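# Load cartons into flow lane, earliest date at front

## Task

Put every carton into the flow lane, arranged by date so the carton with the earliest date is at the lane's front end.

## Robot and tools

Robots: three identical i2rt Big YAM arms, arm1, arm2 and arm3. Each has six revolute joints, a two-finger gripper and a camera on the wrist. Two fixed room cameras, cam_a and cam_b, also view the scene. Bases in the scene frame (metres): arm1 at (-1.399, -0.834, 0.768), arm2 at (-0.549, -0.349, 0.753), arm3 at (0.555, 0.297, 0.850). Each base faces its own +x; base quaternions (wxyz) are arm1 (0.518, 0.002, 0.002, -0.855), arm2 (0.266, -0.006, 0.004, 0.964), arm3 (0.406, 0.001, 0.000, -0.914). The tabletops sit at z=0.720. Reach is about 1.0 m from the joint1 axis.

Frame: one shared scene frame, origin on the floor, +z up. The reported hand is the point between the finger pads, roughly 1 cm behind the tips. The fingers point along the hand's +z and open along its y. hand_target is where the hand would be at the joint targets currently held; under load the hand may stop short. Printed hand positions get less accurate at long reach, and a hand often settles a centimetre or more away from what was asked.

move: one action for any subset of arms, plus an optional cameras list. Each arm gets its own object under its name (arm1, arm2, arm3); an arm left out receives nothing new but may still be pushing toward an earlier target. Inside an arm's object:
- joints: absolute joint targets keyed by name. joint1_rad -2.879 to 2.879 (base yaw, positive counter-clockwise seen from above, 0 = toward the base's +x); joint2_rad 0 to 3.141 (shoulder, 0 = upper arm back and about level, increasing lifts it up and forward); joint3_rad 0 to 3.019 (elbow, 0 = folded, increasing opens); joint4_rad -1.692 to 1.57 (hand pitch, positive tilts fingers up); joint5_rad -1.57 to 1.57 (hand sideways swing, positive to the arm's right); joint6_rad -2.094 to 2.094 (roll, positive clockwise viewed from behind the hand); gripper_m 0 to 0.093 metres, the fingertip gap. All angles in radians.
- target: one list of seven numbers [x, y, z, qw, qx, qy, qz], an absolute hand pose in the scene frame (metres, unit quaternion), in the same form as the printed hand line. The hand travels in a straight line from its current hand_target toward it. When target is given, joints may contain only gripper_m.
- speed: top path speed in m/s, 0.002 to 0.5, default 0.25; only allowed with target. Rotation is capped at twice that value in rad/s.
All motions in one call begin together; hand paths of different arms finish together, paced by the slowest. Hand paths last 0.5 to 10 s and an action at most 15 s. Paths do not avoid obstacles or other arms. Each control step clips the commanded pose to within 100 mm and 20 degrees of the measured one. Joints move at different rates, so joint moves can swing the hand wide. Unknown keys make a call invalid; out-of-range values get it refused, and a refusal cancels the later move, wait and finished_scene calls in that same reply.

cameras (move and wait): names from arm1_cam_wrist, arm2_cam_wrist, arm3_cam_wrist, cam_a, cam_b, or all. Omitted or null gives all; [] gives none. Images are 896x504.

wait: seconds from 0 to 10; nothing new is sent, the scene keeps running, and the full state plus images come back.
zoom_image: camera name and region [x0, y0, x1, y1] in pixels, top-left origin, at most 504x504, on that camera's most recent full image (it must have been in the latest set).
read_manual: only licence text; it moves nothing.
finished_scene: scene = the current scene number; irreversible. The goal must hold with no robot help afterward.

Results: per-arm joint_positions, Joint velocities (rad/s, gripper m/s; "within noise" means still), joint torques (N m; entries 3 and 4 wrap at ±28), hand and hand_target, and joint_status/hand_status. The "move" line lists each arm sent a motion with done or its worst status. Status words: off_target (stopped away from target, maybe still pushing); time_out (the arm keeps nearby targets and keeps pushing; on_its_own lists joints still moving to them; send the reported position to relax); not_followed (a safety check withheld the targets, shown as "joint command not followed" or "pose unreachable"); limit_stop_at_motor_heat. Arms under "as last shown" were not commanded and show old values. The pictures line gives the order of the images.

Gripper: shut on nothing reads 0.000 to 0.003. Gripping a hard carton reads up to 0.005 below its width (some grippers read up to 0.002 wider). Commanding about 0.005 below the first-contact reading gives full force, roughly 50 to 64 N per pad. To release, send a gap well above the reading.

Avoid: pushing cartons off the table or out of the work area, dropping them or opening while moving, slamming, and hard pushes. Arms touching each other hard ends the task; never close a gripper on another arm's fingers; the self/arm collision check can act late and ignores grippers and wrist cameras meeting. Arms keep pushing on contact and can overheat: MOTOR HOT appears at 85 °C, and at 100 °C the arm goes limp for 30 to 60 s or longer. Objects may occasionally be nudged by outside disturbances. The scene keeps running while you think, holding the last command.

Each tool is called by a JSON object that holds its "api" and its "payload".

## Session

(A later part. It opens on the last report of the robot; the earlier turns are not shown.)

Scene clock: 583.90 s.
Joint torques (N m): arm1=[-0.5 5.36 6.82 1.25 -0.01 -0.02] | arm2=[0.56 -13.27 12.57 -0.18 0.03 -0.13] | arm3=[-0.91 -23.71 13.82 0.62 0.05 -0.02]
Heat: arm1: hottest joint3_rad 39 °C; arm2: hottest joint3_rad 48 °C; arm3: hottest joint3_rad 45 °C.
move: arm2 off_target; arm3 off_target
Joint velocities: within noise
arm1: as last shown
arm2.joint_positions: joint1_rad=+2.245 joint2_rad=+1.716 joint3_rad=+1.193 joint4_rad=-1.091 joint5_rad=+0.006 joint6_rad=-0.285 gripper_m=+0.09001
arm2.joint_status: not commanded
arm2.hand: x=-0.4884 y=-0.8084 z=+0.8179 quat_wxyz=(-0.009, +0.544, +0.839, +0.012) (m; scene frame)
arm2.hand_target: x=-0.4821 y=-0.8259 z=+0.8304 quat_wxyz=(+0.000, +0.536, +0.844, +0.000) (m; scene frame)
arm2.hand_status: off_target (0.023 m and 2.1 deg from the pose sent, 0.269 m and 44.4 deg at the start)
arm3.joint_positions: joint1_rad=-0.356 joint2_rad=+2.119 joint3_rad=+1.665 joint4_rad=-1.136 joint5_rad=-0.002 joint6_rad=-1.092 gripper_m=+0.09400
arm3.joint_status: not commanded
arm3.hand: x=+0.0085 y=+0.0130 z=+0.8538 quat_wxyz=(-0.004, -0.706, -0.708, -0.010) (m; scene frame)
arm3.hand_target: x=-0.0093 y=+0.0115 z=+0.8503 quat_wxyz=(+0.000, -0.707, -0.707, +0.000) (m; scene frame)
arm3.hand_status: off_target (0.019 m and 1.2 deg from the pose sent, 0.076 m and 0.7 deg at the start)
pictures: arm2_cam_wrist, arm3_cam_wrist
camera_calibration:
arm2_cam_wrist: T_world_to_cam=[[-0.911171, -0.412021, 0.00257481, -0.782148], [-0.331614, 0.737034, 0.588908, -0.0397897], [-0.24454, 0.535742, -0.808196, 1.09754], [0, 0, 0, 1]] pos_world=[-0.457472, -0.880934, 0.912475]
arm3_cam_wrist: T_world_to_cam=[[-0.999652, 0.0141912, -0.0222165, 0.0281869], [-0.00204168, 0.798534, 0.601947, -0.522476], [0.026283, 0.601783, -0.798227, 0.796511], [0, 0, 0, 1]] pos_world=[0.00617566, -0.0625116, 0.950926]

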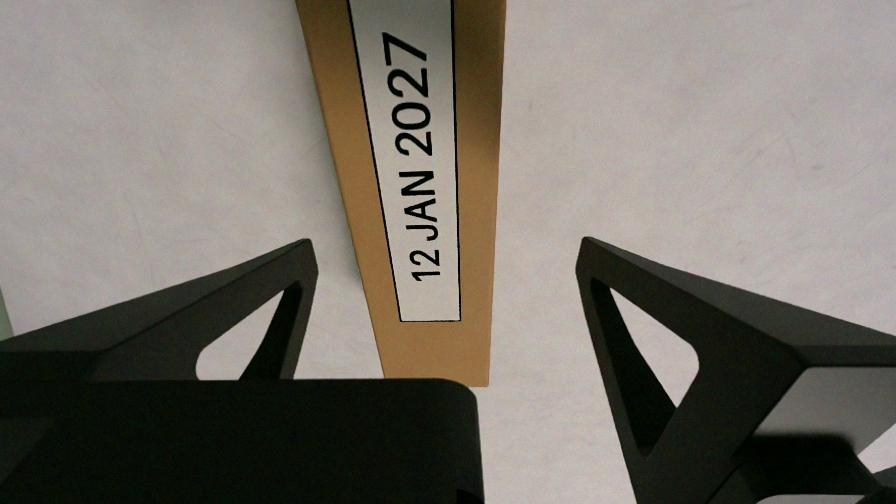

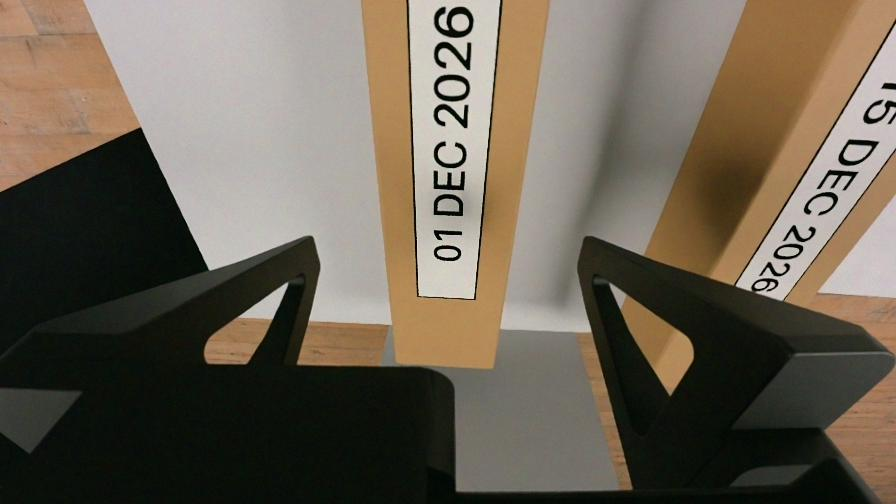

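{"api": "move", "payload": {"arm2": {"target": [-0.475, -0.836, 0.757, 0, 0.5299, 0.8480, 0], "speed": 0.15}, "arm3": {"target": [-0.012, 0.011, 0.783, 0, 0.70711, 0.70711, 0], "speed": 0.15}, "cameras": ["arm2_cam_wrist", "arm3_cam_wrist"]}}

Scene clock: 601.10 s.
Joint torques (N m): arm1=[-0.5 5.36 6.82 1.25 -0.02 -0.01] | arm2=[1.03 -9 8.54 2.59 0.13 0.18] | arm3=[-0.97 -25.11 10.71 0.65 0.05 -0.04]
Heat: arm1: hottest joint3_rad 39 °C; arm2: hottest joint3_rad 50 °C; arm3: hottest joint3_rad 45 °C.
move: arm2 off_target; arm3 off_target
Joint velocities: within noise
arm1: as last shown
arm2.joint_positions: joint1_rad=+2.248 joint2_rad=+1.781 joint3_rad=+1.193 joint4_rad=-0.984 joint5_rad=+0.003 joint6_rad=-0.316 gripper_m=+0.09001
arm2.joint_status: not commanded
arm2.hand: x=-0.4831 y=-0.8290 z=+0.7880 quat_wxyz=(+0.006, +0.530, +0.848, -0.003) (m; scene frame)
arm2.hand_target: x=-0.4754 y=-0.8338 z=+0.7584 quat_wxyz=(+0.000, +0.530, +0.848, +0.000) (m; scene frame)
arm2.hand_status: off_target (0.033 m and 0.7 deg from the pose sent, 0.068 m and 2.6 deg at the start)
arm3.joint_positions: joint1_rad=-0.356 joint2_rad=+2.220 joint3_rad=+1.665 joint4_rad=-1.015 joint5_rad=-0.002 joint6_rad=-1.093 gripper_m=+0.09400
arm3.joint_status: not commanded
arm3.hand: x=-0.0038 y=+0.0065 z=+0.7927 quat_wxyz=(-0.001, -0.706, -0.708, +0.000) (m; scene frame)
arm3.hand_target: x=-0.0116 y=+0.0112 z=+0.7831 quat_wxyz=(+0.000, -0.707, -0.707, +0.000) (m; scene frame)
arm3.hand_status: off_target (0.013 m and 0.2 deg from the pose sent, 0.074 m and 1.2 deg at the start)
pictures: arm2_cam_wrist, arm3_cam_wrist
camera_calibration:
arm2_cam_wrist: T_world_to_cam=[[-0.89673, -0.442413, 0.0120473, -0.811422], [-0.362015, 0.748887, 0.555079, 0.0165537], [-0.254596, 0.493395, -0.83171, 1.06428], [0, 0, 0, 1]] pos_world=[-0.450672, -0.896491, 0.88576]
arm3_cam_wrist: T_world_to_cam=[[-0.999912, 0.0125134, -0.00441874, 0.000465044], [0.00743641, 0.804124, 0.594415, -0.474539], [0.0109914, 0.59433, -0.804146, 0.756639], [0, 0, 0, 1]] pos_world=[-0.00432262, -0.0681104, 0.890523]

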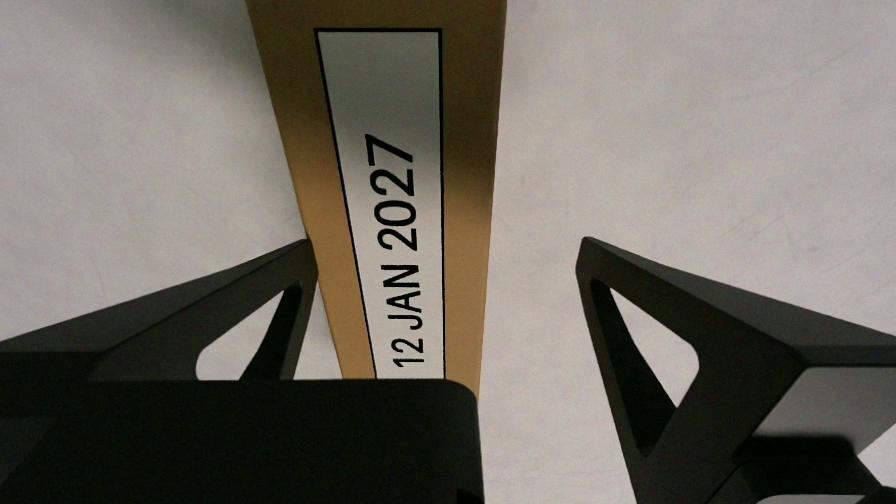

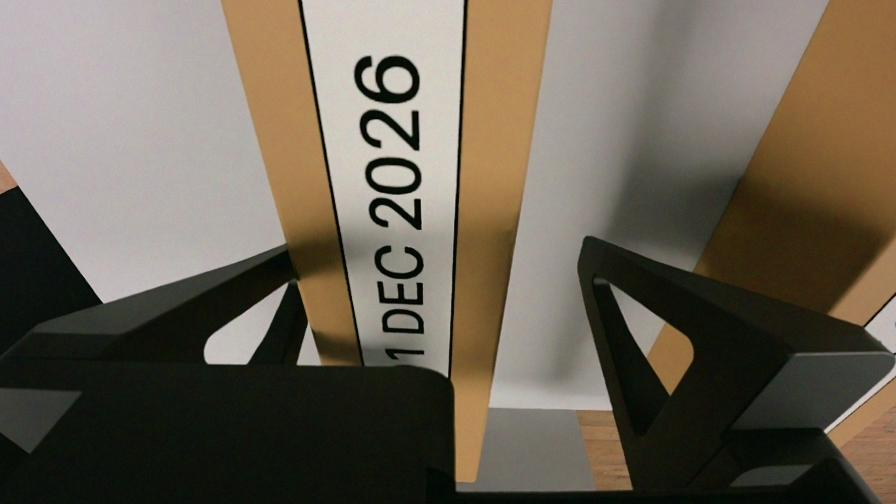

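{"api": "zoom_image", "payload": {"camera": "arm3_cam_wrist", "region": [200, 180, 460, 400]}}

{"api": "zoom_image", "payload": {"camera": "arm2_cam_wrist", "region": [200, 180, 460, 400]}}

Scaled by 1.938 from the camera's 896x504 image, which has a finer 1280x720 frame.

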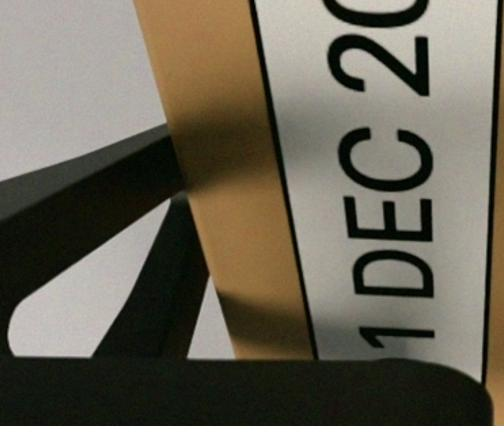

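Scaled by 1.938 from the camera's 896x504 image, which has a finer 1280x720 frame.

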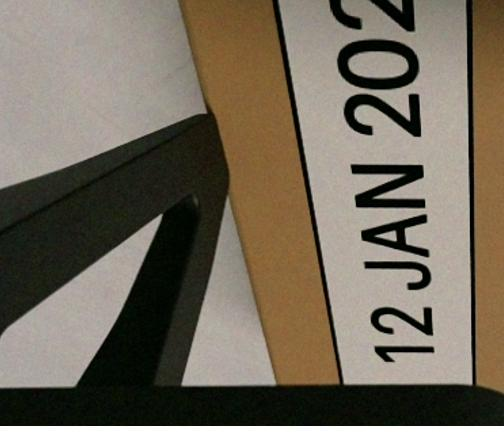

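{"api": "move", "payload": {"arm2": {"target": [-0.465, -0.826, 0.825, 0, 0.5299, 0.8480, 0], "speed": 0.2}, "arm3": {"joints": {"gripper_m": 0.052}}, "cameras": ["arm2_cam_wrist"]}}

Scene clock: 620.83 s.
Joint torques (N m): arm1=[-0.56 5.3 6.82 1.26 -0.02 -0.01] | arm2=[0.44 -13.57 12.51 -0.18 -0.01 0.06] | arm3=[-0.85 -25.11 10.73 0.68 0.04 -0.03]
Heat: arm1: hottest joint3_rad 39 °C; arm2: hottest joint3_rad 49 °C; arm3: hottest joint3_rad 44 °C.
move: arm2 off_target; arm3 off_target
Joint velocities: within noise
arm1.joint_positions: joint1_rad=+0.317 joint2_rad=+0.494 joint3_rad=+1.538 joint4_rad=-1.583 joint5_rad=+0.006 joint6_rad=-0.355 gripper_m=+0.08998
arm1.joint_status: not commanded
arm1.hand: x=-1.4215 y=-0.9586 z=+1.3408 quat_wxyz=(-0.245, -0.556, -0.671, +0.426) (m; scene frame)
arm1.hand_target: x=-1.4234 y=-0.9586 z=+1.3418 quat_wxyz=(-0.239, -0.560, -0.669, +0.426) (m; scene frame)
arm1.hand_status: not commanded
arm2.joint_positions: joint1_rad=+2.281 joint2_rad=+1.732 joint3_rad=+1.193 joint4_rad=-1.080 joint5_rad=+0.006 joint6_rad=-0.287 gripper_m=+0.09001
arm2.joint_status: not commanded
arm2.hand: x=-0.4716 y=-0.8073 z=+0.8108 quat_wxyz=(-0.011, +0.528, +0.849, +0.014) (m; scene frame)
arm2.hand_target: x=-0.4650 y=-0.8252 z=+0.8253 quat_wxyz=(+0.000, +0.530, +0.848, +0.000) (m; scene frame)
arm2.hand_status: off_target (0.024 m and 2.1 deg from the pose sent, 0.041 m and 0.7 deg at the start)
arm3.joint_positions: joint1_rad=-0.356 joint2_rad=+2.220 joint3_rad=+1.665 joint4_rad=-1.015 joint5_rad=-0.002 joint6_rad=-1.094 gripper_m=+0.05867
arm3.joint_status: gripper_m off_target (ended at +0.05870, target +0.05200)
arm3.hand: x=-0.0038 y=+0.0065 z=+0.7927 quat_wxyz=(-0.001, -0.706, -0.709, +0.000) (m; scene frame)
arm3.hand_target: x=-0.0116 y=+0.0112 z=+0.7831 quat_wxyz=(+0.000, -0.707, -0.707, +0.000) (m; scene frame)
arm3.hand_status: not commanded
pictures: arm2_cam_wrist
camera_calibration:
arm2_cam_wrist: T_world_to_cam=[[-0.894795, -0.446475, 0.00102962, -0.785179], [-0.358931, 0.720712, 0.593079, -0.0602388], [-0.265537, 0.530315, -0.805143, 1.07862], [0, 0, 0, 1]] pos_world=[-0.437782, -0.879156, 0.904977]

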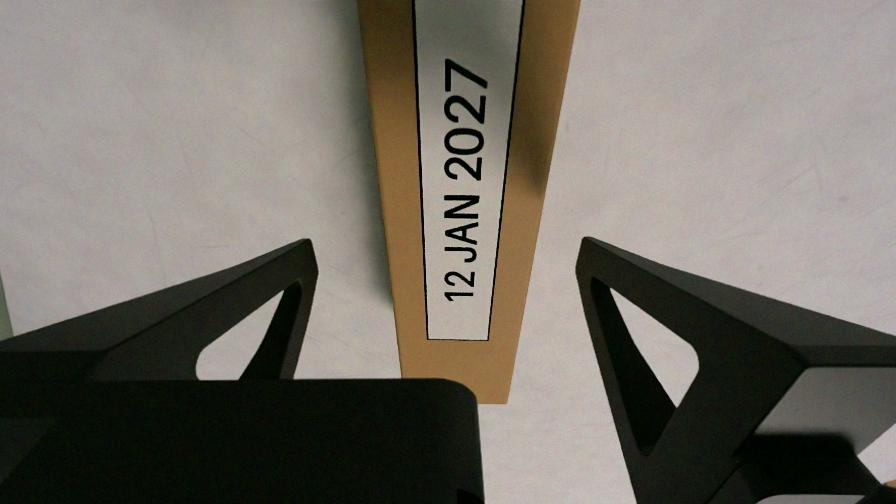

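{"api": "move", "payload": {"arm2": {"target": [-0.465, -0.828, 0.752, 0, 0.5299, 0.8480, 0], "speed": 0.15}, "arm3": {"target": [-0.012, 0.002, 0.94, 0, 0.70711, 0.70711, 0], "speed": 0.2}, "cameras": ["arm2_cam_wrist", "arm3_cam_wrist"]}}

Scene clock: 637.20 s.
Joint torques (N m): arm1=[-0.56 5.3 6.84 1.25 -0.02 -0.02] | arm2=[0.32 -13.22 7.31 0.77 0.02 0.08] | arm3=[0.26 -27.16 15.3 -0.08 0.01 0.11]
Heat: arm1: hottest joint3_rad 39 °C; arm2: hottest joint3_rad 51 °C; arm3: hottest joint3_rad 44 °C.
move: arm2 off_target; arm3 off_target
Joint velocities: within noise
arm1: as last shown
arm2.joint_positions: joint1_rad=+2.281 joint2_rad=+1.827 joint3_rad=+1.186 joint4_rad=-0.922 joint5_rad=+0.006 joint6_rad=-0.286 gripper_m=+0.09001
arm2.joint_status: not commanded
arm2.hand: x=-0.4667 y=-0.8336 z=+0.7649 quat_wxyz=(+0.008, +0.529, +0.849, -0.007) (m; scene frame)
arm2.hand_target: x=-0.4651 y=-0.8278 z=+0.7524 quat_wxyz=(+0.000, +0.530, +0.848, +0.000) (m; scene frame)
arm2.hand_status: off_target (0.014 m and 1.2 deg from the pose sent, 0.063 m and 2.1 deg at the start)
arm3.joint_positions: joint1_rad=-0.356 joint2_rad=+2.084 joint3_rad=+1.787 joint4_rad=-1.320 joint5_rad=-0.001 joint6_rad=-1.094 gripper_m=+0.05867
arm3.joint_status: not commanded
arm3.hand: x=+0.0038 y=+0.0108 z=+0.9185 quat_wxyz=(-0.008, -0.705, -0.708, -0.023) (m; scene frame)
arm3.hand_target: x=-0.0109 y=+0.0025 z=+0.9403 quat_wxyz=(+0.000, -0.707, -0.707, +0.000) (m; scene frame)
arm3.hand_status: off_target (0.028 m and 2.8 deg from the pose sent, 0.148 m and 0.3 deg at the start)
pictures: arm2_cam_wrist, arm3_cam_wrist
camera_calibration:
arm2_cam_wrist: T_world_to_cam=[[-0.895408, -0.444907, 0.0173759, -0.804003], [-0.363558, 0.753102, 0.548327, 0.0466158], [-0.25704, 0.484659, -0.836084, 1.04648], [0, 0, 0, 1]] pos_world=[-0.433974, -0.900001, 0.863358]
arm3_cam_wrist: T_world_to_cam=[[-0.998878, 0.0123374, -0.0457138, 0.0465555], [-0.01825, 0.790546, 0.612131, -0.568788], [0.043691, 0.612279, -0.789434, 0.841274], [0, 0, 0, 1]] pos_world=[-0.00063317, -0.066016, 1.01443]

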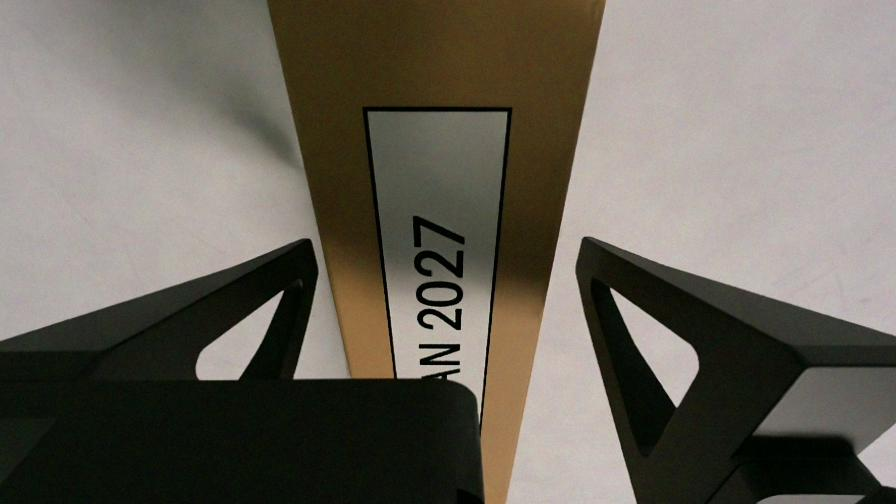

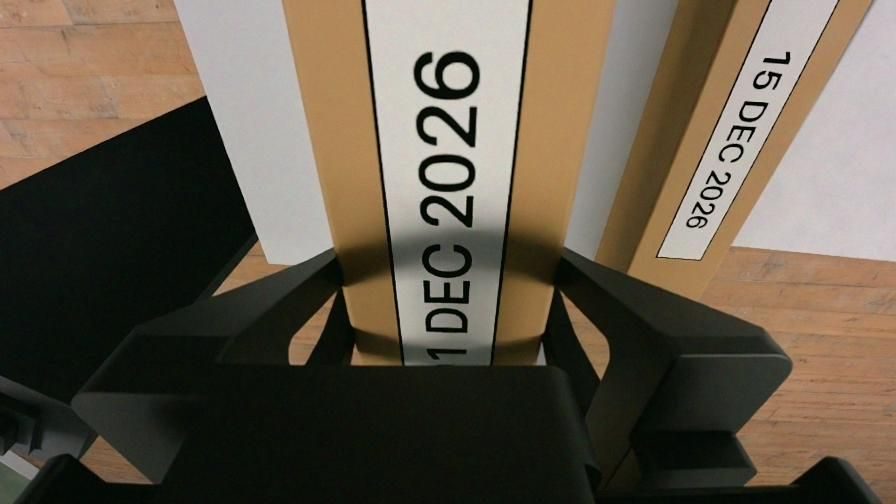

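{"api": "move", "payload": {"arm2": {"joints": {"gripper_m": 0.052}}, "arm3": {"target": [0.25, -0.02, 0.98, 0, 0.70711, 0.70711, 0], "speed": 0.3}, "cameras": ["cam_b"]}}

{"api": "move", "payload": {"arm2": {"target": [-0.465, -0.826, 0.93, 0, 0.5299, 0.8480, 0], "speed": 0.2}, "arm3": {"target": [0.45, -0.37, 0.90, 0, 0.0, 1.0, 0], "speed": 0.3}, "cameras": ["arm3_cam_wrist", "cam_b"]}}

Scene clock: 643.00 s.
Joint torques (N m): arm1=[-0.56 5.3 6.82 1.25 -0.02 -0.01] | arm2=[0.26 -13.27 7.3 0.77 0.06 0.06] | arm3=[0.5 -19.31 10.45 0.57 0.05 0.15]
Heat: arm1: hottest joint3_rad 39 °C; arm2: hottest joint3_rad 50 °C; arm3: hottest joint3_rad 45 °C.
move: arm2 off_target; arm3 off_target
Joint velocities: within noise
arm1: as last shown
arm2.joint_positions: joint1_rad=+2.281 joint2_rad=+1.827 joint3_rad=+1.186 joint4_rad=-0.922 joint5_rad=+0.004 joint6_rad=-0.285 gripper_m=+0.06049
arm2.joint_status: gripper_m off_target (ended at +0.06051, target +0.05200)
arm2.hand: x=-0.4663 y=-0.8335 z=+0.7649 quat_wxyz=(+0.008, +0.529, +0.849, -0.007) (m; scene frame)
arm2.hand_target: x=-0.4651 y=-0.8278 z=+0.7524 quat_wxyz=(+0.000, +0.530, +0.848, +0.000) (m; scene frame)
arm2.hand_status: not commanded
arm3.joint_positions: joint1_rad=-0.033 joint2_rad=+1.573 joint3_rad=+1.186 joint4_rad=-1.218 joint5_rad=-0.001 joint6_rad=-0.771 gripper_m=+0.05867
arm3.joint_status: not commanded
arm3.hand: x=+0.2517 y=-0.0161 z=+0.9688 quat_wxyz=(-0.001, -0.705, -0.709, -0.018) (m; scene frame)
arm3.hand_target: x=+0.2501 y=-0.0199 z=+0.9799 quat_wxyz=(+0.000, -0.707, -0.707, +0.000) (m; scene frame)
arm3.hand_status: off_target (0.012 m and 2.1 deg from the pose sent, 0.256 m and 2.8 deg at the start)
pictures: cam_b

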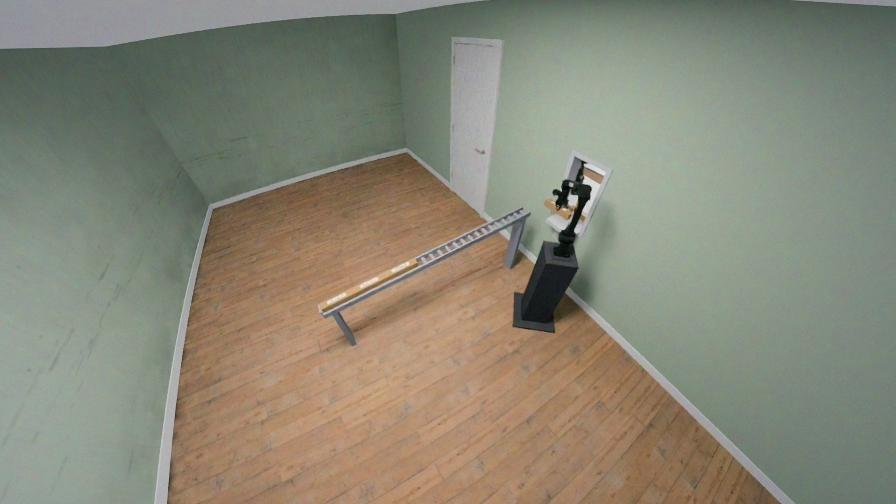

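Scene clock: 646.70 s.
Joint torques (N m): arm1=[-0.56 5.36 6.82 1.25 -0.02 -0.02] | arm2=[0.5 -14.68 14.87 -0.31 0 0.08] | arm3=[0.5 -27.4 15.91 -0.2 -0.04 -0.04]
Heat: arm1: hottest joint3_rad 39 °C; arm2: hottest joint3_rad 51 °C; arm3: hottest joint3_rad 46 °C.
move: arm2 off_target; arm3 off_target
Joint velocities: within noise
arm1: as last shown
arm2.joint_positions: joint1_rad=+2.281 joint2_rad=+1.652 joint3_rad=+1.341 joint4_rad=-1.343 joint5_rad=+0.005 joint6_rad=-0.285 gripper_m=+0.06049
arm2.joint_status: not commanded
arm2.hand: x=-0.4725 y=-0.8044 z=+0.8996 quat_wxyz=(-0.023, +0.528, +0.848, +0.027) (m; scene frame)
arm2.hand_target: x=-0.4654 y=-0.8240 z=+0.9302 quat_wxyz=(+0.000, +0.530, +0.848, +0.000) (m; scene frame)
arm2.hand_status: off_target (0.038 m and 4.0 deg from the pose sent, 0.165 m and 1.2 deg at the start)
arm3.joint_positions: joint1_rad=+0.578 joint2_rad=+2.204 joint3_rad=+1.903 joint4_rad=-1.307 joint5_rad=+0.002 joint6_rad=-1.716 gripper_m=+0.05866
arm3.joint_status: not commanded
arm3.hand: x=+0.4514 y=-0.3508 z=+0.8868 quat_wxyz=(-0.003, -0.006, -1.000, -0.018) (m; scene frame)
arm3.hand_target: x=+0.4502 y=-0.3689 z=+0.9004 quat_wxyz=(+0.000, +0.000, -1.000, +0.001) (m; scene frame)
arm3.hand_status: off_target (0.023 m and 2.2 deg from the pose sent, 0.411 m and 89.8 deg at the start)
pictures: arm3_cam_wrist, cam_b
camera_calibration:
arm3_cam_wrist: T_world_to_cam=[[-0.0267531, -0.998876, -0.0391399, -0.302802], [-0.806207, -0.00158969, 0.591632, -0.15946], [-0.591029, 0.0473828, -0.805257, 1.12052], [0, 0, 0, 1]] pos_world=[0.525601, -0.355808, 0.984797]

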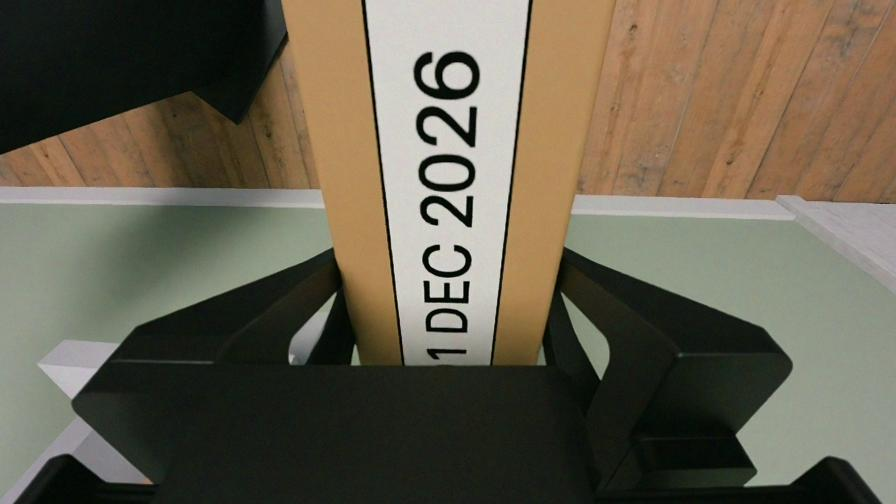

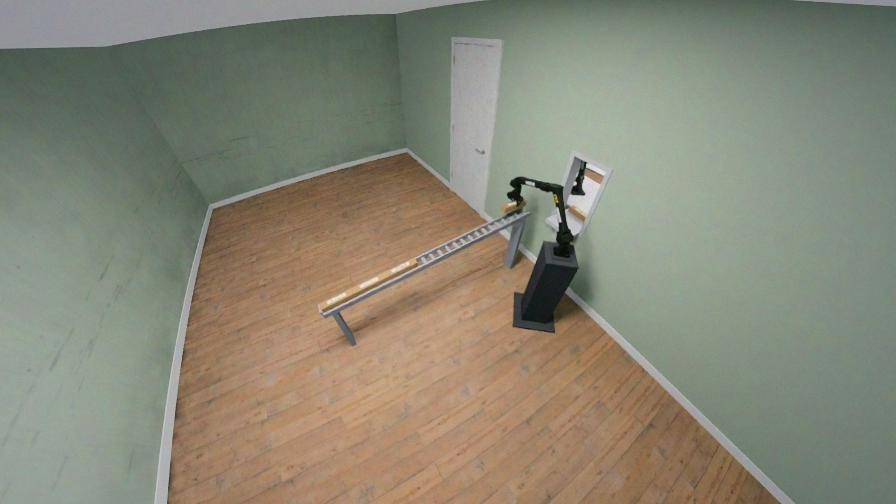

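{"api": "move", "payload": {"arm2": {"joints": {"joint1_rad": -1.817, "joint2_rad": 1.41, "joint3_rad": 1.498, "joint4_rad": -1.57, "joint5_rad": 0, "joint6_rad": -0.785}}, "arm3": {"target": [0.45, -0.26, 0.98, 0, 0.0, 1.0, 0], "speed": 0.25}, "cameras": ["arm3_cam_wrist"]}}

Scene clock: 658.90 s.
Joint torques (N m): arm1=[-0.62 5.3 6.84 1.25 -0.02 -0.01] | arm2=[-0.32 -12.16 13.24 -0.05 -0.12 -0.12] | arm3=[-0.62 -23.88 11.08 -0.06 -0.06 -0.03]
Heat: arm1: hottest joint3_rad 39 °C; arm2: hottest joint3_rad 52 °C; arm3: hottest joint3_rad 47 °C.
move: arm2 done; arm3 done
Joint velocities: within noise
arm1: as last shown
arm2.joint_positions: joint1_rad=-1.814 joint2_rad=+1.426 joint3_rad=+1.459 joint4_rad=-1.561 joint5_rad=+0.001 joint6_rad=-0.774 gripper_m=+0.06052
arm2.joint_status: all done
arm2.hand: x=-0.2500 y=-0.0437 z=+1.0342 quat_wxyz=(-0.020, +0.704, -0.710, +0.008) (m; scene frame)
arm2.hand_target: x=-0.2467 y=-0.0415 z=+1.0563 quat_wxyz=(-0.044, +0.706, -0.706, +0.007) (m; scene frame)
arm2.hand_status: not commanded
arm3.joint_positions: joint1_rad=+0.560 joint2_rad=+1.872 joint3_rad=+1.604 joint4_rad=-1.306 joint5_rad=+0.002 joint6_rad=-1.746 gripper_m=+0.05866
arm3.joint_status: not commanded
arm3.hand: x=+0.4552 y=-0.2604 z=+0.9745 quat_wxyz=(+0.000, +0.000, -1.000, -0.002) (m; scene frame)
arm3.hand_target: x=+0.4501 y=-0.2599 z=+0.9800 quat_wxyz=(+0.000, +0.000, -1.000, +0.000) (m; scene frame)
arm3.hand_status: done (0.008 m and 0.2 deg from the pose sent, 0.130 m and 2.2 deg at the start)
pictures: arm3_cam_wrist
camera_calibration:
arm3_cam_wrist: T_world_to_cam=[[-0.0151008, -0.999864, -0.00660901, -0.246095], [-0.803425, 0.00819879, 0.59535, -0.210465], [-0.595215, 0.0143001, -0.803439, 1.18061], [0, 0, 0, 1]] pos_world=[0.529909, -0.261219, 1.07222]

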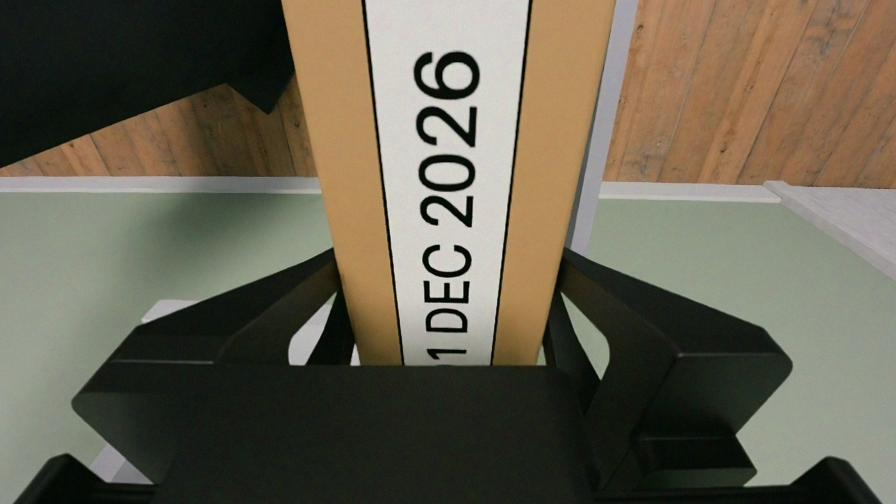

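{"api": "zoom_image", "payload": {"camera": "arm3_cam_wrist", "region": [540, 0, 680, 270]}}

{"api": "move", "payload": {"arm2": {"target": [-0.195, 0.005, 1.03, 0, 0.70711, -0.70711, 0], "speed": 0.25}, "arm3": {"target": [0.45, -0.17, 1.02, 0, 0.0, 1.0, 0], "speed": 0.25}, "cameras": ["arm3_cam_wrist"]}}

Scaled by 1.867 from the camera's 896x504 image, which has a finer 1280x720 frame.

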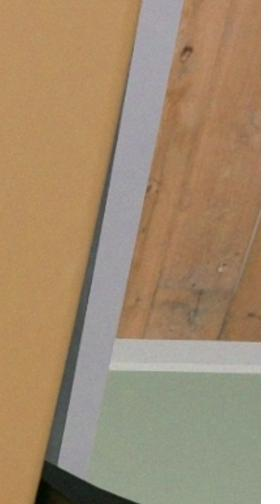

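Scene clock: 670.27 s.
Joint torques (N m): arm1=[-0.5 5.3 6.82 1.25 -0.01 -0.01] | arm2=[-0.91 -14.62 15.6 -0.32 -0.15 -0.12] | arm3=[-0.56 -19.14 11.04 -0.03 -0.06 -0.04]
Heat: arm1: hottest joint3_rad 39 °C; arm2: hottest joint3_rad 53 °C; arm3: hottest joint3_rad 45 °C.
move: arm2 off_target; arm3 done
Joint velocities: within noise
arm1: as last shown
arm2.joint_positions: joint1_rad=-1.818 joint2_rad=+1.646 joint3_rad=+1.621 joint4_rad=-1.610 joint5_rad=-0.013 joint6_rad=-0.786 gripper_m=+0.06052
arm2.joint_status: not commanded
arm2.hand: x=-0.2097 y=-0.0031 z=+1.0003 quat_wxyz=(+0.033, +0.706, -0.707, +0.001) (m; scene frame)
arm2.hand_target: x=-0.1964 y=+0.0036 z=+1.0299 quat_wxyz=(-0.001, +0.707, -0.707, +0.000) (m; scene frame)
arm2.hand_status: off_target (0.034 m and 3.8 deg from the pose sent, 0.074 m and 2.5 deg at the start)
arm3.joint_positions: joint1_rad=+0.526 joint2_rad=+1.623 joint3_rad=+1.375 joint4_rad=-1.325 joint5_rad=+0.002 joint6_rad=-1.780 gripper_m=+0.05866
arm3.joint_status: not commanded
arm3.hand: x=+0.4540 y=-0.1710 z=+1.0150 quat_wxyz=(+0.000, +0.000, -1.000, -0.002) (m; scene frame)
arm3.hand_target: x=+0.4499 y=-0.1699 z=+1.0199 quat_wxyz=(+0.000, +0.000, -1.000, +0.000) (m; scene frame)
arm3.hand_status: done (0.006 m and 0.2 deg from the pose sent, 0.101 m and 0.2 deg at the start)
pictures: arm3_cam_wrist
camera_calibration:
arm3_cam_wrist: T_world_to_cam=[[-0.0158523, -0.999857, -0.0059419, -0.1568], [-0.803416, 0.00919981, 0.595348, -0.236104], [-0.595208, 0.0142115, -0.803446, 1.21115], [0, 0, 0, 1]] pos_world=[0.528709, -0.171818, 1.11272]

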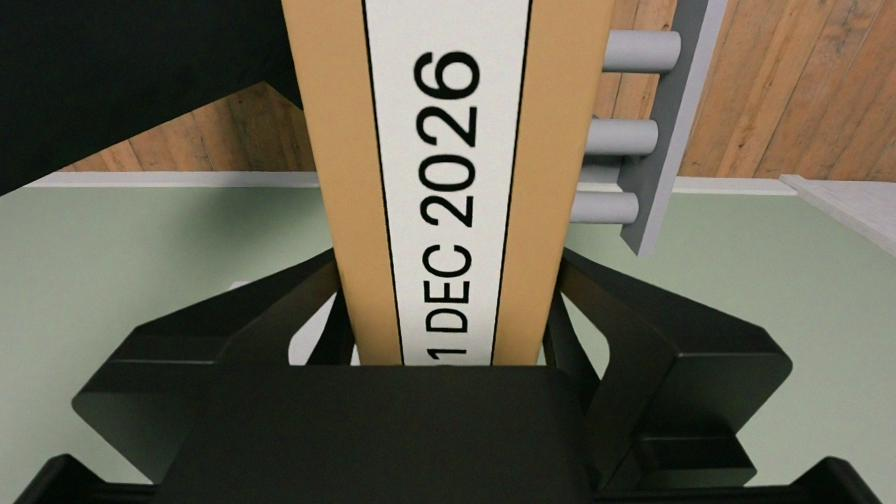

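{"api": "move", "payload": {"arm2": {"target": [0.042, 0.0115, 0.95, 0, 0.70711, -0.70711, 0], "speed": 0.25}, "arm3": {"target": [0.449, -0.374, 0.85, -0.003, 0.0, 1.0, -0.019], "speed": 0.25}, "cameras": ["arm3_cam_wrist", "arm2_cam_wrist"]}}

Scene clock: 700.97 s.
Joint torques (N m): arm1=[-0.5 5.3 6.83 1.25 -0.01 -0.01] | arm2=[-0.03 -22.59 15.75 -0.29 -0.02 -0.14] | arm3=[0.73 -27.22 15.2 0.02 -0.17 0.1]
Heat: arm1: hottest joint3_rad 39 °C; arm2: hottest joint3_rad 55 °C; arm3: hottest joint3_rad 44 °C.
move: arm2 off_target; arm3 off_target
Joint velocities: within noise
arm1: as last shown
arm2.joint_positions: joint1_rad=-2.064 joint2_rad=+2.228 joint3_rad=+2.302 joint4_rad=-1.685 joint5_rad=-0.017 joint6_rad=-1.019 gripper_m=+0.06052
arm2.joint_status: not commanded
arm2.hand: x=+0.0303 y=+0.0025 z=+0.9260 quat_wxyz=(+0.018, +0.702, -0.712, -0.006) (m; scene frame)
arm2.hand_target: x=+0.0403 y=+0.0106 z=+0.9500 quat_wxyz=(-0.009, +0.707, -0.707, +0.002) (m; scene frame)
arm2.hand_status: off_target (0.028 m and 2.4 deg from the pose sent, 0.257 m and 3.8 deg at the start; a joint's target at an end of its range on 25 of 66 steps)
arm3.joint_positions: joint1_rad=+0.573 joint2_rad=+2.235 joint3_rad=+1.824 joint4_rad=-1.156 joint5_rad=+0.005 joint6_rad=-1.729 gripper_m=+0.05866
arm3.joint_status: not commanded
arm3.hand: x=+0.4473 y=-0.3536 z=+0.8380 quat_wxyz=(+0.002, -0.001, -1.000, +0.001) (m; scene frame)
arm3.hand_target: x=+0.4493 y=-0.3730 z=+0.8504 quat_wxyz=(+0.003, +0.000, -1.000, +0.019) (m; scene frame)
arm3.hand_status: off_target (0.024 m and 2.0 deg from the pose sent, 0.262 m and 2.4 deg at the start)
pictures: arm2_cam_wrist, arm3_cam_wrist
camera_calibration:
arm2_cam_wrist: T_world_to_cam=[[0.999728, -0.00974654, -0.0212029, -0.0126279], [0.00435698, -0.814663, 0.579918, -0.527109], [-0.0229254, -0.579852, -0.814399, 0.879232], [0, 0, 0, 1]] pos_world=[0.0350779, 0.0802854, 1.02146]
arm3_cam_wrist: T_world_to_cam=[[-0.0185946, -0.999827, 0.0000696009, -0.344402], [-0.800854, 0.0149358, 0.598673, -0.136358], [-0.598571, 0.0110763, -0.800993, 1.0659], [0, 0, 0, 1]] pos_world=[0.522408, -0.354113, 0.935434]

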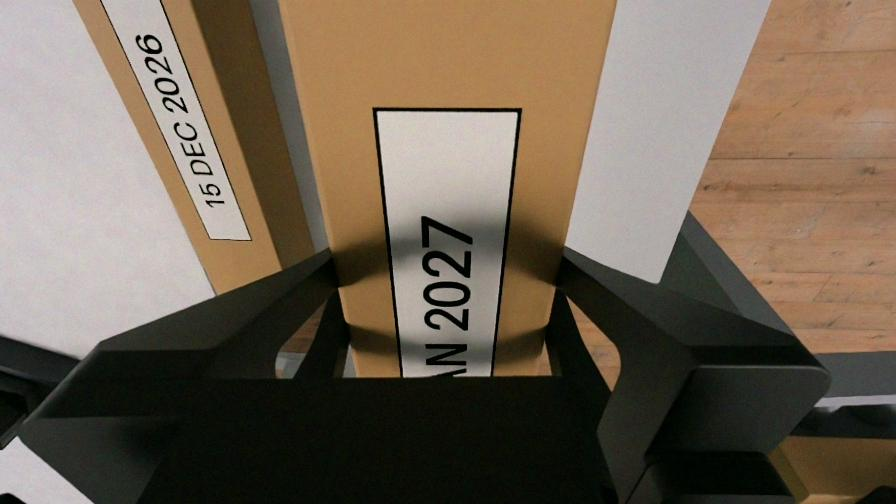

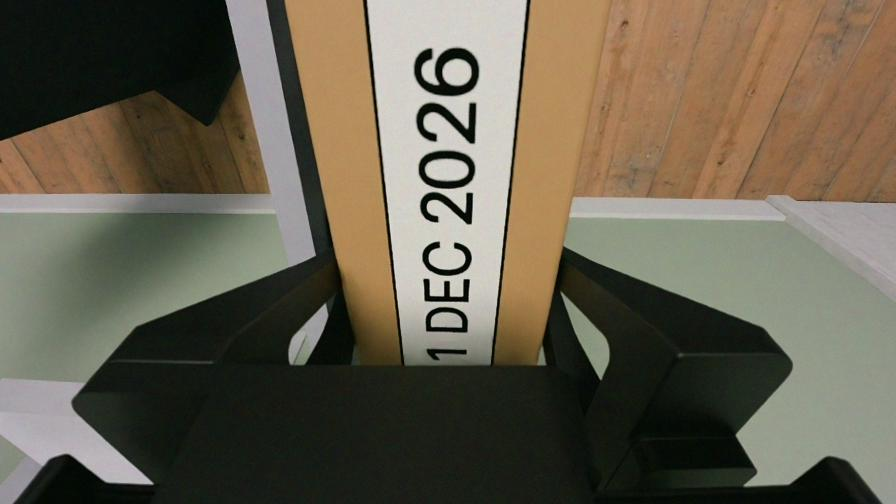

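{"api": "move", "payload": {"arm2": {"target": [0.042, 0.0115, 0.81, -0.0297, 0.7068, -0.7068, 0.0069], "speed": 0.2}, "arm3": {"target": [0.449, -0.349, 0.85, -0.0028, 0.0131, 0.9997, -0.019], "speed": 0.15}, "cameras": ["arm3_cam_wrist"]}}

Scene clock: 723.43 s.
Joint torques (N m): arm1=[-0.62 5.3 6.83 1.25 -0.01 -0.01] | arm2=[0.15 -22.48 9.63 0.79 -0.05 -0.09] | arm3=[0.09 -30.45 9.74 0.58 -0.2 0.15]
Heat: arm1: hottest joint3_rad 39 °C; arm2: hottest joint3_rad 63 °C; arm3: hottest joint3_rad 46 °C.
move: arm2 done; arm3 off_target
Joint velocities: within noise
arm1: as last shown
arm2.joint_positions: joint1_rad=-2.064 joint2_rad=+2.222 joint3_rad=+1.993 joint4_rad=-1.288 joint5_rad=-0.017 joint6_rad=-1.019 gripper_m=+0.06052
arm2.joint_status: not commanded
arm2.hand: x=+0.0426 y=+0.0079 z=+0.8131 quat_wxyz=(-0.028, +0.702, -0.711, +0.006) (m; scene frame)
arm2.hand_target: x=+0.0419 y=+0.0115 z=+0.8099 quat_wxyz=(-0.030, +0.707, -0.707, +0.007) (m; scene frame)
arm2.hand_status: done (0.005 m and 0.8 deg from the pose sent, 0.117 m and 5.8 deg at the start)
arm3.joint_positions: joint1_rad=+0.573 joint2_rad=+2.216 joint3_rad=+1.770 joint4_rad=-1.123 joint5_rad=+0.006 joint6_rad=-1.713 gripper_m=+0.05866
arm3.joint_status: not commanded
arm3.hand: x=+0.4489 y=-0.3427 z=+0.8313 quat_wxyz=(+0.002, -0.009, -1.000, +0.000) (m; scene frame)
arm3.hand_target: x=+0.4490 y=-0.3488 z=+0.8499 quat_wxyz=(+0.003, -0.013, -1.000, +0.019) (m; scene frame)
arm3.hand_status: off_target (0.020 m and 2.2 deg from the pose sent, 0.013 m and 2.4 deg at the start)
pictures: arm3_cam_wrist
camera_calibration:
arm3_cam_wrist: T_world_to_cam=[[-0.034606, -0.999399, -0.0018433, -0.324533], [-0.80026, 0.0266056, 0.599063, -0.127727], [-0.598654, 0.0222063, -0.8007, 1.06496], [0, 0, 0, 1]] pos_world=[0.524098, -0.344589, 0.928634]

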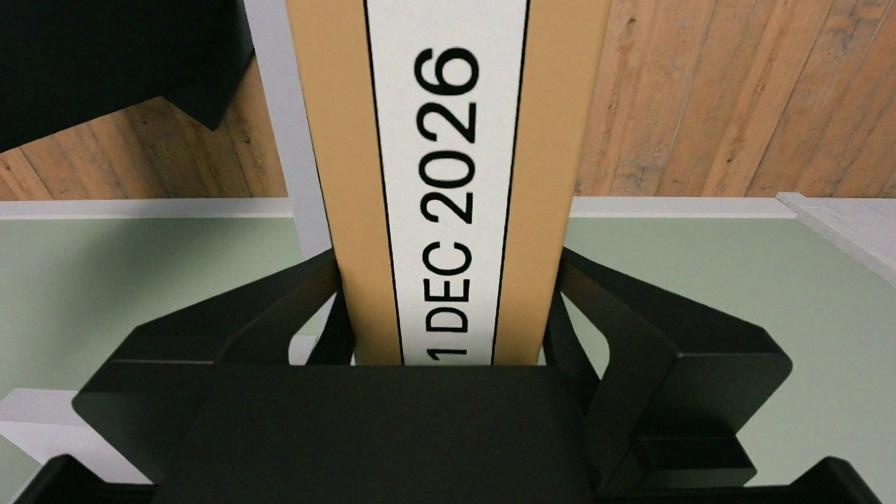

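{"api": "move", "payload": {"arm2": {"target": [0.042, 0.0115, 0.785, -0.0297, 0.7068, -0.7068, 0.0069], "speed": 0.15}, "arm3": {"target": [0.449, -0.3365, 0.835, -0.0028, 0.0131, 0.9997, -0.019], "speed": 0.15}, "cameras": ["arm3_cam_wrist"]}}

Scene clock: 736.57 s.
Joint torques (N m): arm1=[-0.56 5.3 6.82 1.24 -0.02 -0.02] | arm2=[0.21 -21.66 9.4 0.9 -0.14 -0.07] | arm3=[-0.32 -30.56 9.87 0.58 -0.14 0.1]
Heat: arm1: hottest joint3_rad 39 °C; arm2: hottest joint3_rad 60 °C; arm3: hottest joint3_rad 46 °C.
move: arm2 done; arm3 off_target
Joint velocities: within noise
arm1.joint_positions: joint1_rad=+0.317 joint2_rad=+0.494 joint3_rad=+1.538 joint4_rad=-1.583 joint5_rad=+0.006 joint6_rad=-0.355 gripper_m=+0.08998
arm1.joint_status: not commanded
arm1.hand: x=-1.4215 y=-0.9586 z=+1.3408 quat_wxyz=(-0.245, -0.556, -0.671, +0.426) (m; scene frame)
arm1.hand_target: x=-1.4234 y=-0.9586 z=+1.3418 quat_wxyz=(-0.239, -0.560, -0.669, +0.426) (m; scene frame)
arm1.hand_status: not commanded
arm2.joint_positions: joint1_rad=-2.064 joint2_rad=+2.236 joint3_rad=+1.963 joint4_rad=-1.237 joint5_rad=-0.015 joint6_rad=-1.019 gripper_m=+0.06052
arm2.joint_status: not commanded
arm2.hand: x=+0.0436 y=+0.0077 z=+0.7927 quat_wxyz=(-0.030, +0.702, -0.711, +0.007) (m; scene frame)
arm2.hand_target: x=+0.0419 y=+0.0115 z=+0.7849 quat_wxyz=(-0.030, +0.707, -0.707, +0.007) (m; scene frame)
arm2.hand_status: done (0.009 m and 0.7 deg from the pose sent, 0.028 m and 0.8 deg at the start)
arm3.joint_positions: joint1_rad=+0.573 joint2_rad=+2.208 joint3_rad=+1.698 joint4_rad=-1.070 joint5_rad=+0.005 joint6_rad=-1.713 gripper_m=+0.05866
arm3.joint_status: not commanded
arm3.hand: x=+0.4518 y=-0.3267 z=+0.8117 quat_wxyz=(+0.000, -0.010, -1.000, -0.005) (m; scene frame)
arm3.hand_target: x=+0.4491 y=-0.3361 z=+0.8348 quat_wxyz=(+0.003, -0.013, -1.000, +0.019) (m; scene frame)
arm3.hand_status: off_target (0.025 m and 2.8 deg from the pose sent, 0.007 m and 2.2 deg at the start)
pictures: arm3_cam_wrist
camera_calibration:
arm3_cam_wrist: T_world_to_cam=[[-0.0349261, -0.999306, -0.0129578, -0.299287], [-0.802252, 0.0203024, 0.596641, -0.113381], [-0.595963, 0.0312337, -0.802404, 1.05377], [0, 0, 0, 1]] pos_world=[0.526597, -0.329691, 0.909322]

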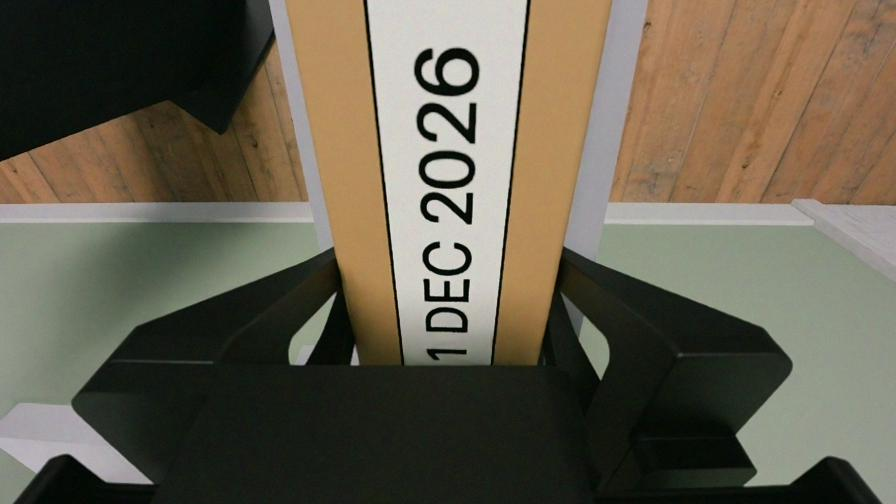

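{"api": "move", "payload": {"arm2": {"target": [0.040, 0.010, 0.779, 0, 0.70711, -0.70711, 0], "speed": 0.15}, "arm3": {"target": [0.449, -0.342, 0.812, -0.0028, 0.0131, 0.9997, -0.019], "speed": 0.1}, "cameras": ["arm3_cam_wrist"]}}

Scene clock: 742.30 s.
Joint torques (N m): arm1=[-0.56 5.36 6.82 1.25 -0.01 -0.01] | arm2=[0.21 -19.19 13.19 -0.31 -0.15 -0.08] | arm3=[0.03 -26.81 10.8 0.66 -0.14 0.1]
Heat: arm1: hottest joint3_rad 39 °C; arm2: hottest joint3_rad 59 °C; arm3: hottest joint3_rad 46 °C.
move: arm2 off_target; arm3 done
Joint velocities: within noise
arm1: as last shown
arm2.joint_positions: joint1_rad=-2.064 joint2_rad=+2.245 joint3_rad=+1.969 joint4_rad=-1.288 joint5_rad=-0.014 joint6_rad=-1.020 gripper_m=+0.06052
arm2.joint_status: not commanded
arm2.hand: x=+0.0340 y=+0.0017 z=+0.7880 quat_wxyz=(-0.004, +0.703, -0.711, +0.001) (m; scene frame)
arm2.hand_target: x=+0.0394 y=+0.0097 z=+0.7789 quat_wxyz=(-0.001, +0.707, -0.707, +0.000) (m; scene frame)
arm2.hand_status: off_target (0.014 m and 0.8 deg from the pose sent, 0.015 m and 3.7 deg at the start)
arm3.joint_positions: joint1_rad=+0.573 joint2_rad=+2.208 joint3_rad=+1.698 joint4_rad=-1.038 joint5_rad=+0.005 joint6_rad=-1.713 gripper_m=+0.05866
arm3.joint_status: not commanded
arm3.hand: x=+0.4505 y=-0.3346 z=+0.8117 quat_wxyz=(+0.003, -0.010, -1.000, +0.011) (m; scene frame)
arm3.hand_target: x=+0.4490 y=-0.3419 z=+0.8120 quat_wxyz=(+0.003, -0.013, -1.000, +0.019) (m; scene frame)
arm3.hand_status: done (0.008 m and 1.0 deg from the pose sent, 0.016 m and 2.8 deg at the start)
pictures: arm3_cam_wrist
camera_calibration:
arm3_cam_wrist: T_world_to_cam=[[-0.0349781, -0.999204, 0.0191845, -0.333262], [-0.79914, 0.0394916, 0.599847, -0.111814], [-0.600127, 0.0056504, -0.799885, 1.04463], [0, 0, 0, 1]] pos_world=[0.525899, -0.334483, 0.909049]

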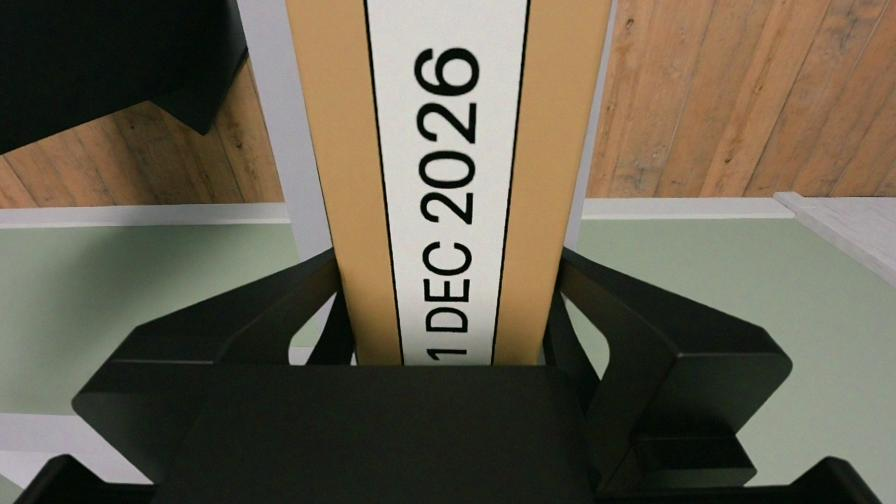

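{"api": "move", "payload": {"arm2": {"joints": {"gripper_m": 0.09}}, "arm3": {"target": [0.449, -0.333, 0.798, 0, 0.0131, 0.9999, 0], "speed": 0.1}, "cameras": ["arm3_cam_wrist"]}}

Scene clock: 753.57 s.
Joint torques (N m): arm1=[-0.56 5.25 6.84 1.24 -0.02 -0.02] | arm2=[0.21 -20.42 13.26 -0.16 -0.15 -0.08] | arm3=[-0.15 -25.47 10.35 0.14 -0.15 0.09]
Heat: arm1: hottest joint3_rad 39 °C; arm2: hottest joint3_rad 57 °C; arm3: hottest joint3_rad 46 °C.
move: arm2 done; arm3 off_target
Joint velocities: within noise
arm1: as last shown
arm2.joint_positions: joint1_rad=-2.064 joint2_rad=+2.259 joint3_rad=+1.969 joint4_rad=-1.293 joint5_rad=-0.014 joint6_rad=-1.020 gripper_m=+0.08994
arm2.joint_status: all done
arm2.hand: x=+0.0321 y=+0.0004 z=+0.7794 quat_wxyz=(+0.005, +0.703, -0.711, -0.001) (m; scene frame)
arm2.hand_target: x=+0.0395 y=+0.0097 z=+0.7791 quat_wxyz=(-0.001, +0.707, -0.707, +0.000) (m; scene frame)
arm2.hand_status: not commanded
arm3.joint_positions: joint1_rad=+0.573 joint2_rad=+2.212 joint3_rad=+1.698 joint4_rad=-1.038 joint5_rad=+0.005 joint6_rad=-1.713 gripper_m=+0.05866
arm3.joint_status: not commanded
arm3.hand: x=+0.4506 y=-0.3340 z=+0.8096 quat_wxyz=(+0.003, -0.010, -1.000, +0.009) (m; scene frame)
arm3.hand_target: x=+0.4491 y=-0.3327 z=+0.7981 quat_wxyz=(+0.000, -0.013, -1.000, +0.000) (m; scene frame)
arm3.hand_status: off_target (0.012 m and 1.2 deg from the pose sent, 0.014 m and 1.3 deg at the start)
pictures: arm3_cam_wrist
camera_calibration:
arm3_cam_wrist: T_world_to_cam=[[-0.0349433, -0.999266, 0.0156801, -0.329782], [-0.799269, 0.0373615, 0.599811, -0.111116], [-0.599957, 0.00842676, -0.799988, 1.0438], [0, 0, 0, 1]] pos_world=[0.525899, -0.334184, 0.906846]

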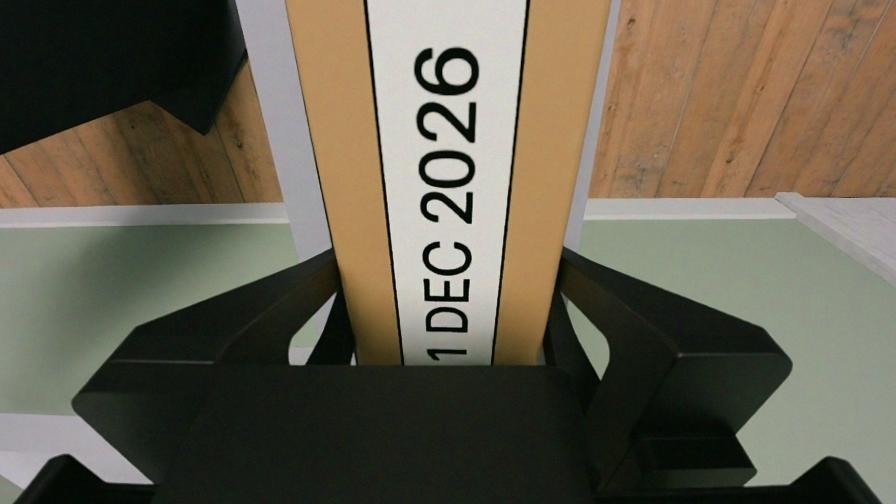

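{"api": "move", "payload": {"arm2": {"target": [0.04, 0.008, 0.93, 0, 0.70711, -0.70711, 0], "speed": 0.25}, "arm3": {"joints": {"gripper_m": 0.093}}, "cameras": ["arm3_cam_wrist", "cam_b"]}}

Scene clock: 762.73 s.
Joint torques (N m): arm1=[-0.62 5.3 6.84 1.25 -0.02 -0.02] | arm2=[-0.21 -20.6 14.58 -0.18 -0.14 -0.12] | arm3=[-0.03 -25.41 10.3 0.12 -0.14 0.09]
Heat: arm1: hottest joint3_rad 39 °C; arm2: hottest joint3_rad 57 °C; arm3: hottest joint3_rad 46 °C.
move: arm2 off_target; arm3 done
Joint velocities: within noise
arm1: as last shown
arm2.joint_positions: joint1_rad=-2.064 joint2_rad=+2.206 joint3_rad=+2.259 joint4_rad=-1.650 joint5_rad=-0.014 joint6_rad=-1.021 gripper_m=+0.08995
arm2.joint_status: not commanded
arm2.hand: x=+0.0292 y=+0.0011 z=+0.9237 quat_wxyz=(+0.012, +0.703, -0.711, -0.003) (m; scene frame)
arm2.hand_target: x=+0.0393 y=+0.0076 z=+0.9299 quat_wxyz=(-0.001, +0.707, -0.707, +0.000) (m; scene frame)
arm2.hand_status: off_target (0.014 m and 1.6 deg from the pose sent, 0.151 m and 0.9 deg at the start)
arm3.joint_positions: joint1_rad=+0.573 joint2_rad=+2.212 joint3_rad=+1.698 joint4_rad=-1.038 joint5_rad=+0.005 joint6_rad=-1.713 gripper_m=+0.09293
arm3.joint_status: all done
arm3.hand: x=+0.4506 y=-0.3340 z=+0.8096 quat_wxyz=(+0.003, -0.010, -1.000, +0.009) (m; scene frame)
arm3.hand_target: x=+0.4491 y=-0.3327 z=+0.7981 quat_wxyz=(+0.000, -0.013, -1.000, +0.000) (m; scene frame)
arm3.hand_status: not commanded
pictures: arm3_cam_wrist, cam_b
camera_calibration:
arm3_cam_wrist: T_world_to_cam=[[-0.0353897, -0.99925, 0.0157425, -0.329699], [-0.799469, 0.0377592, 0.599519, -0.11067], [-0.599664, 0.00863113, -0.800205, 1.04399], [0, 0, 0, 1]] pos_world=[0.525898, -0.334284, 0.906946]

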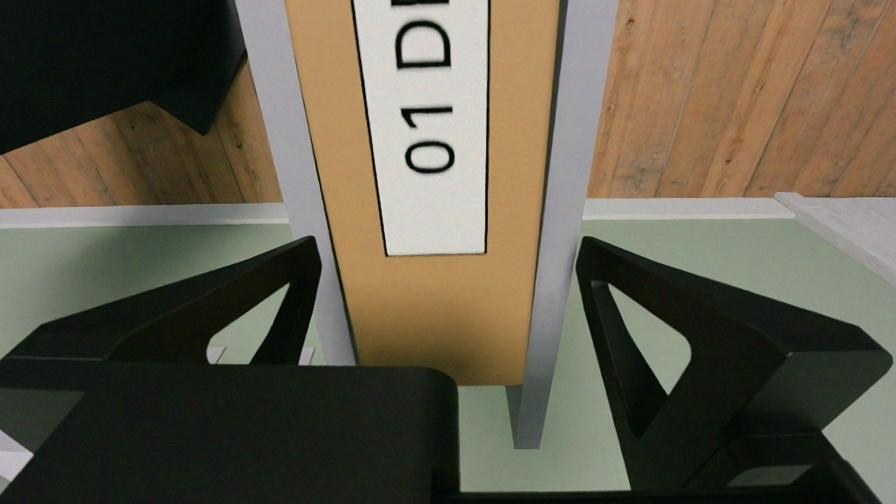

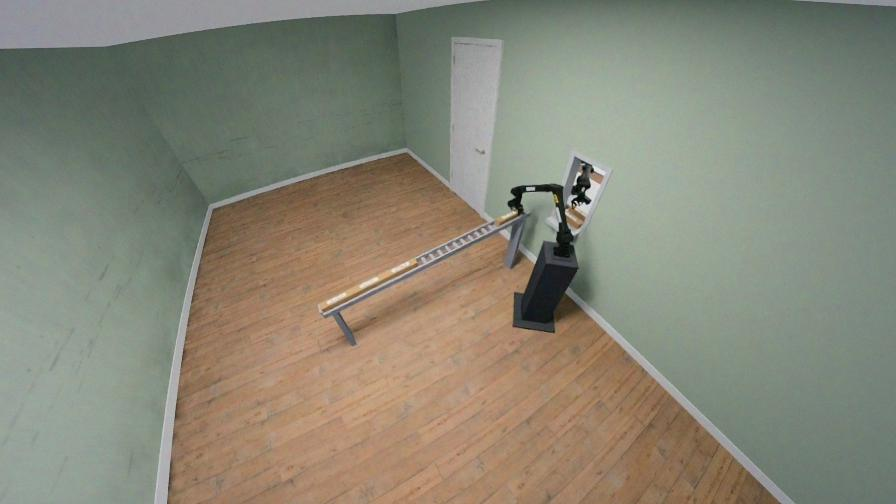

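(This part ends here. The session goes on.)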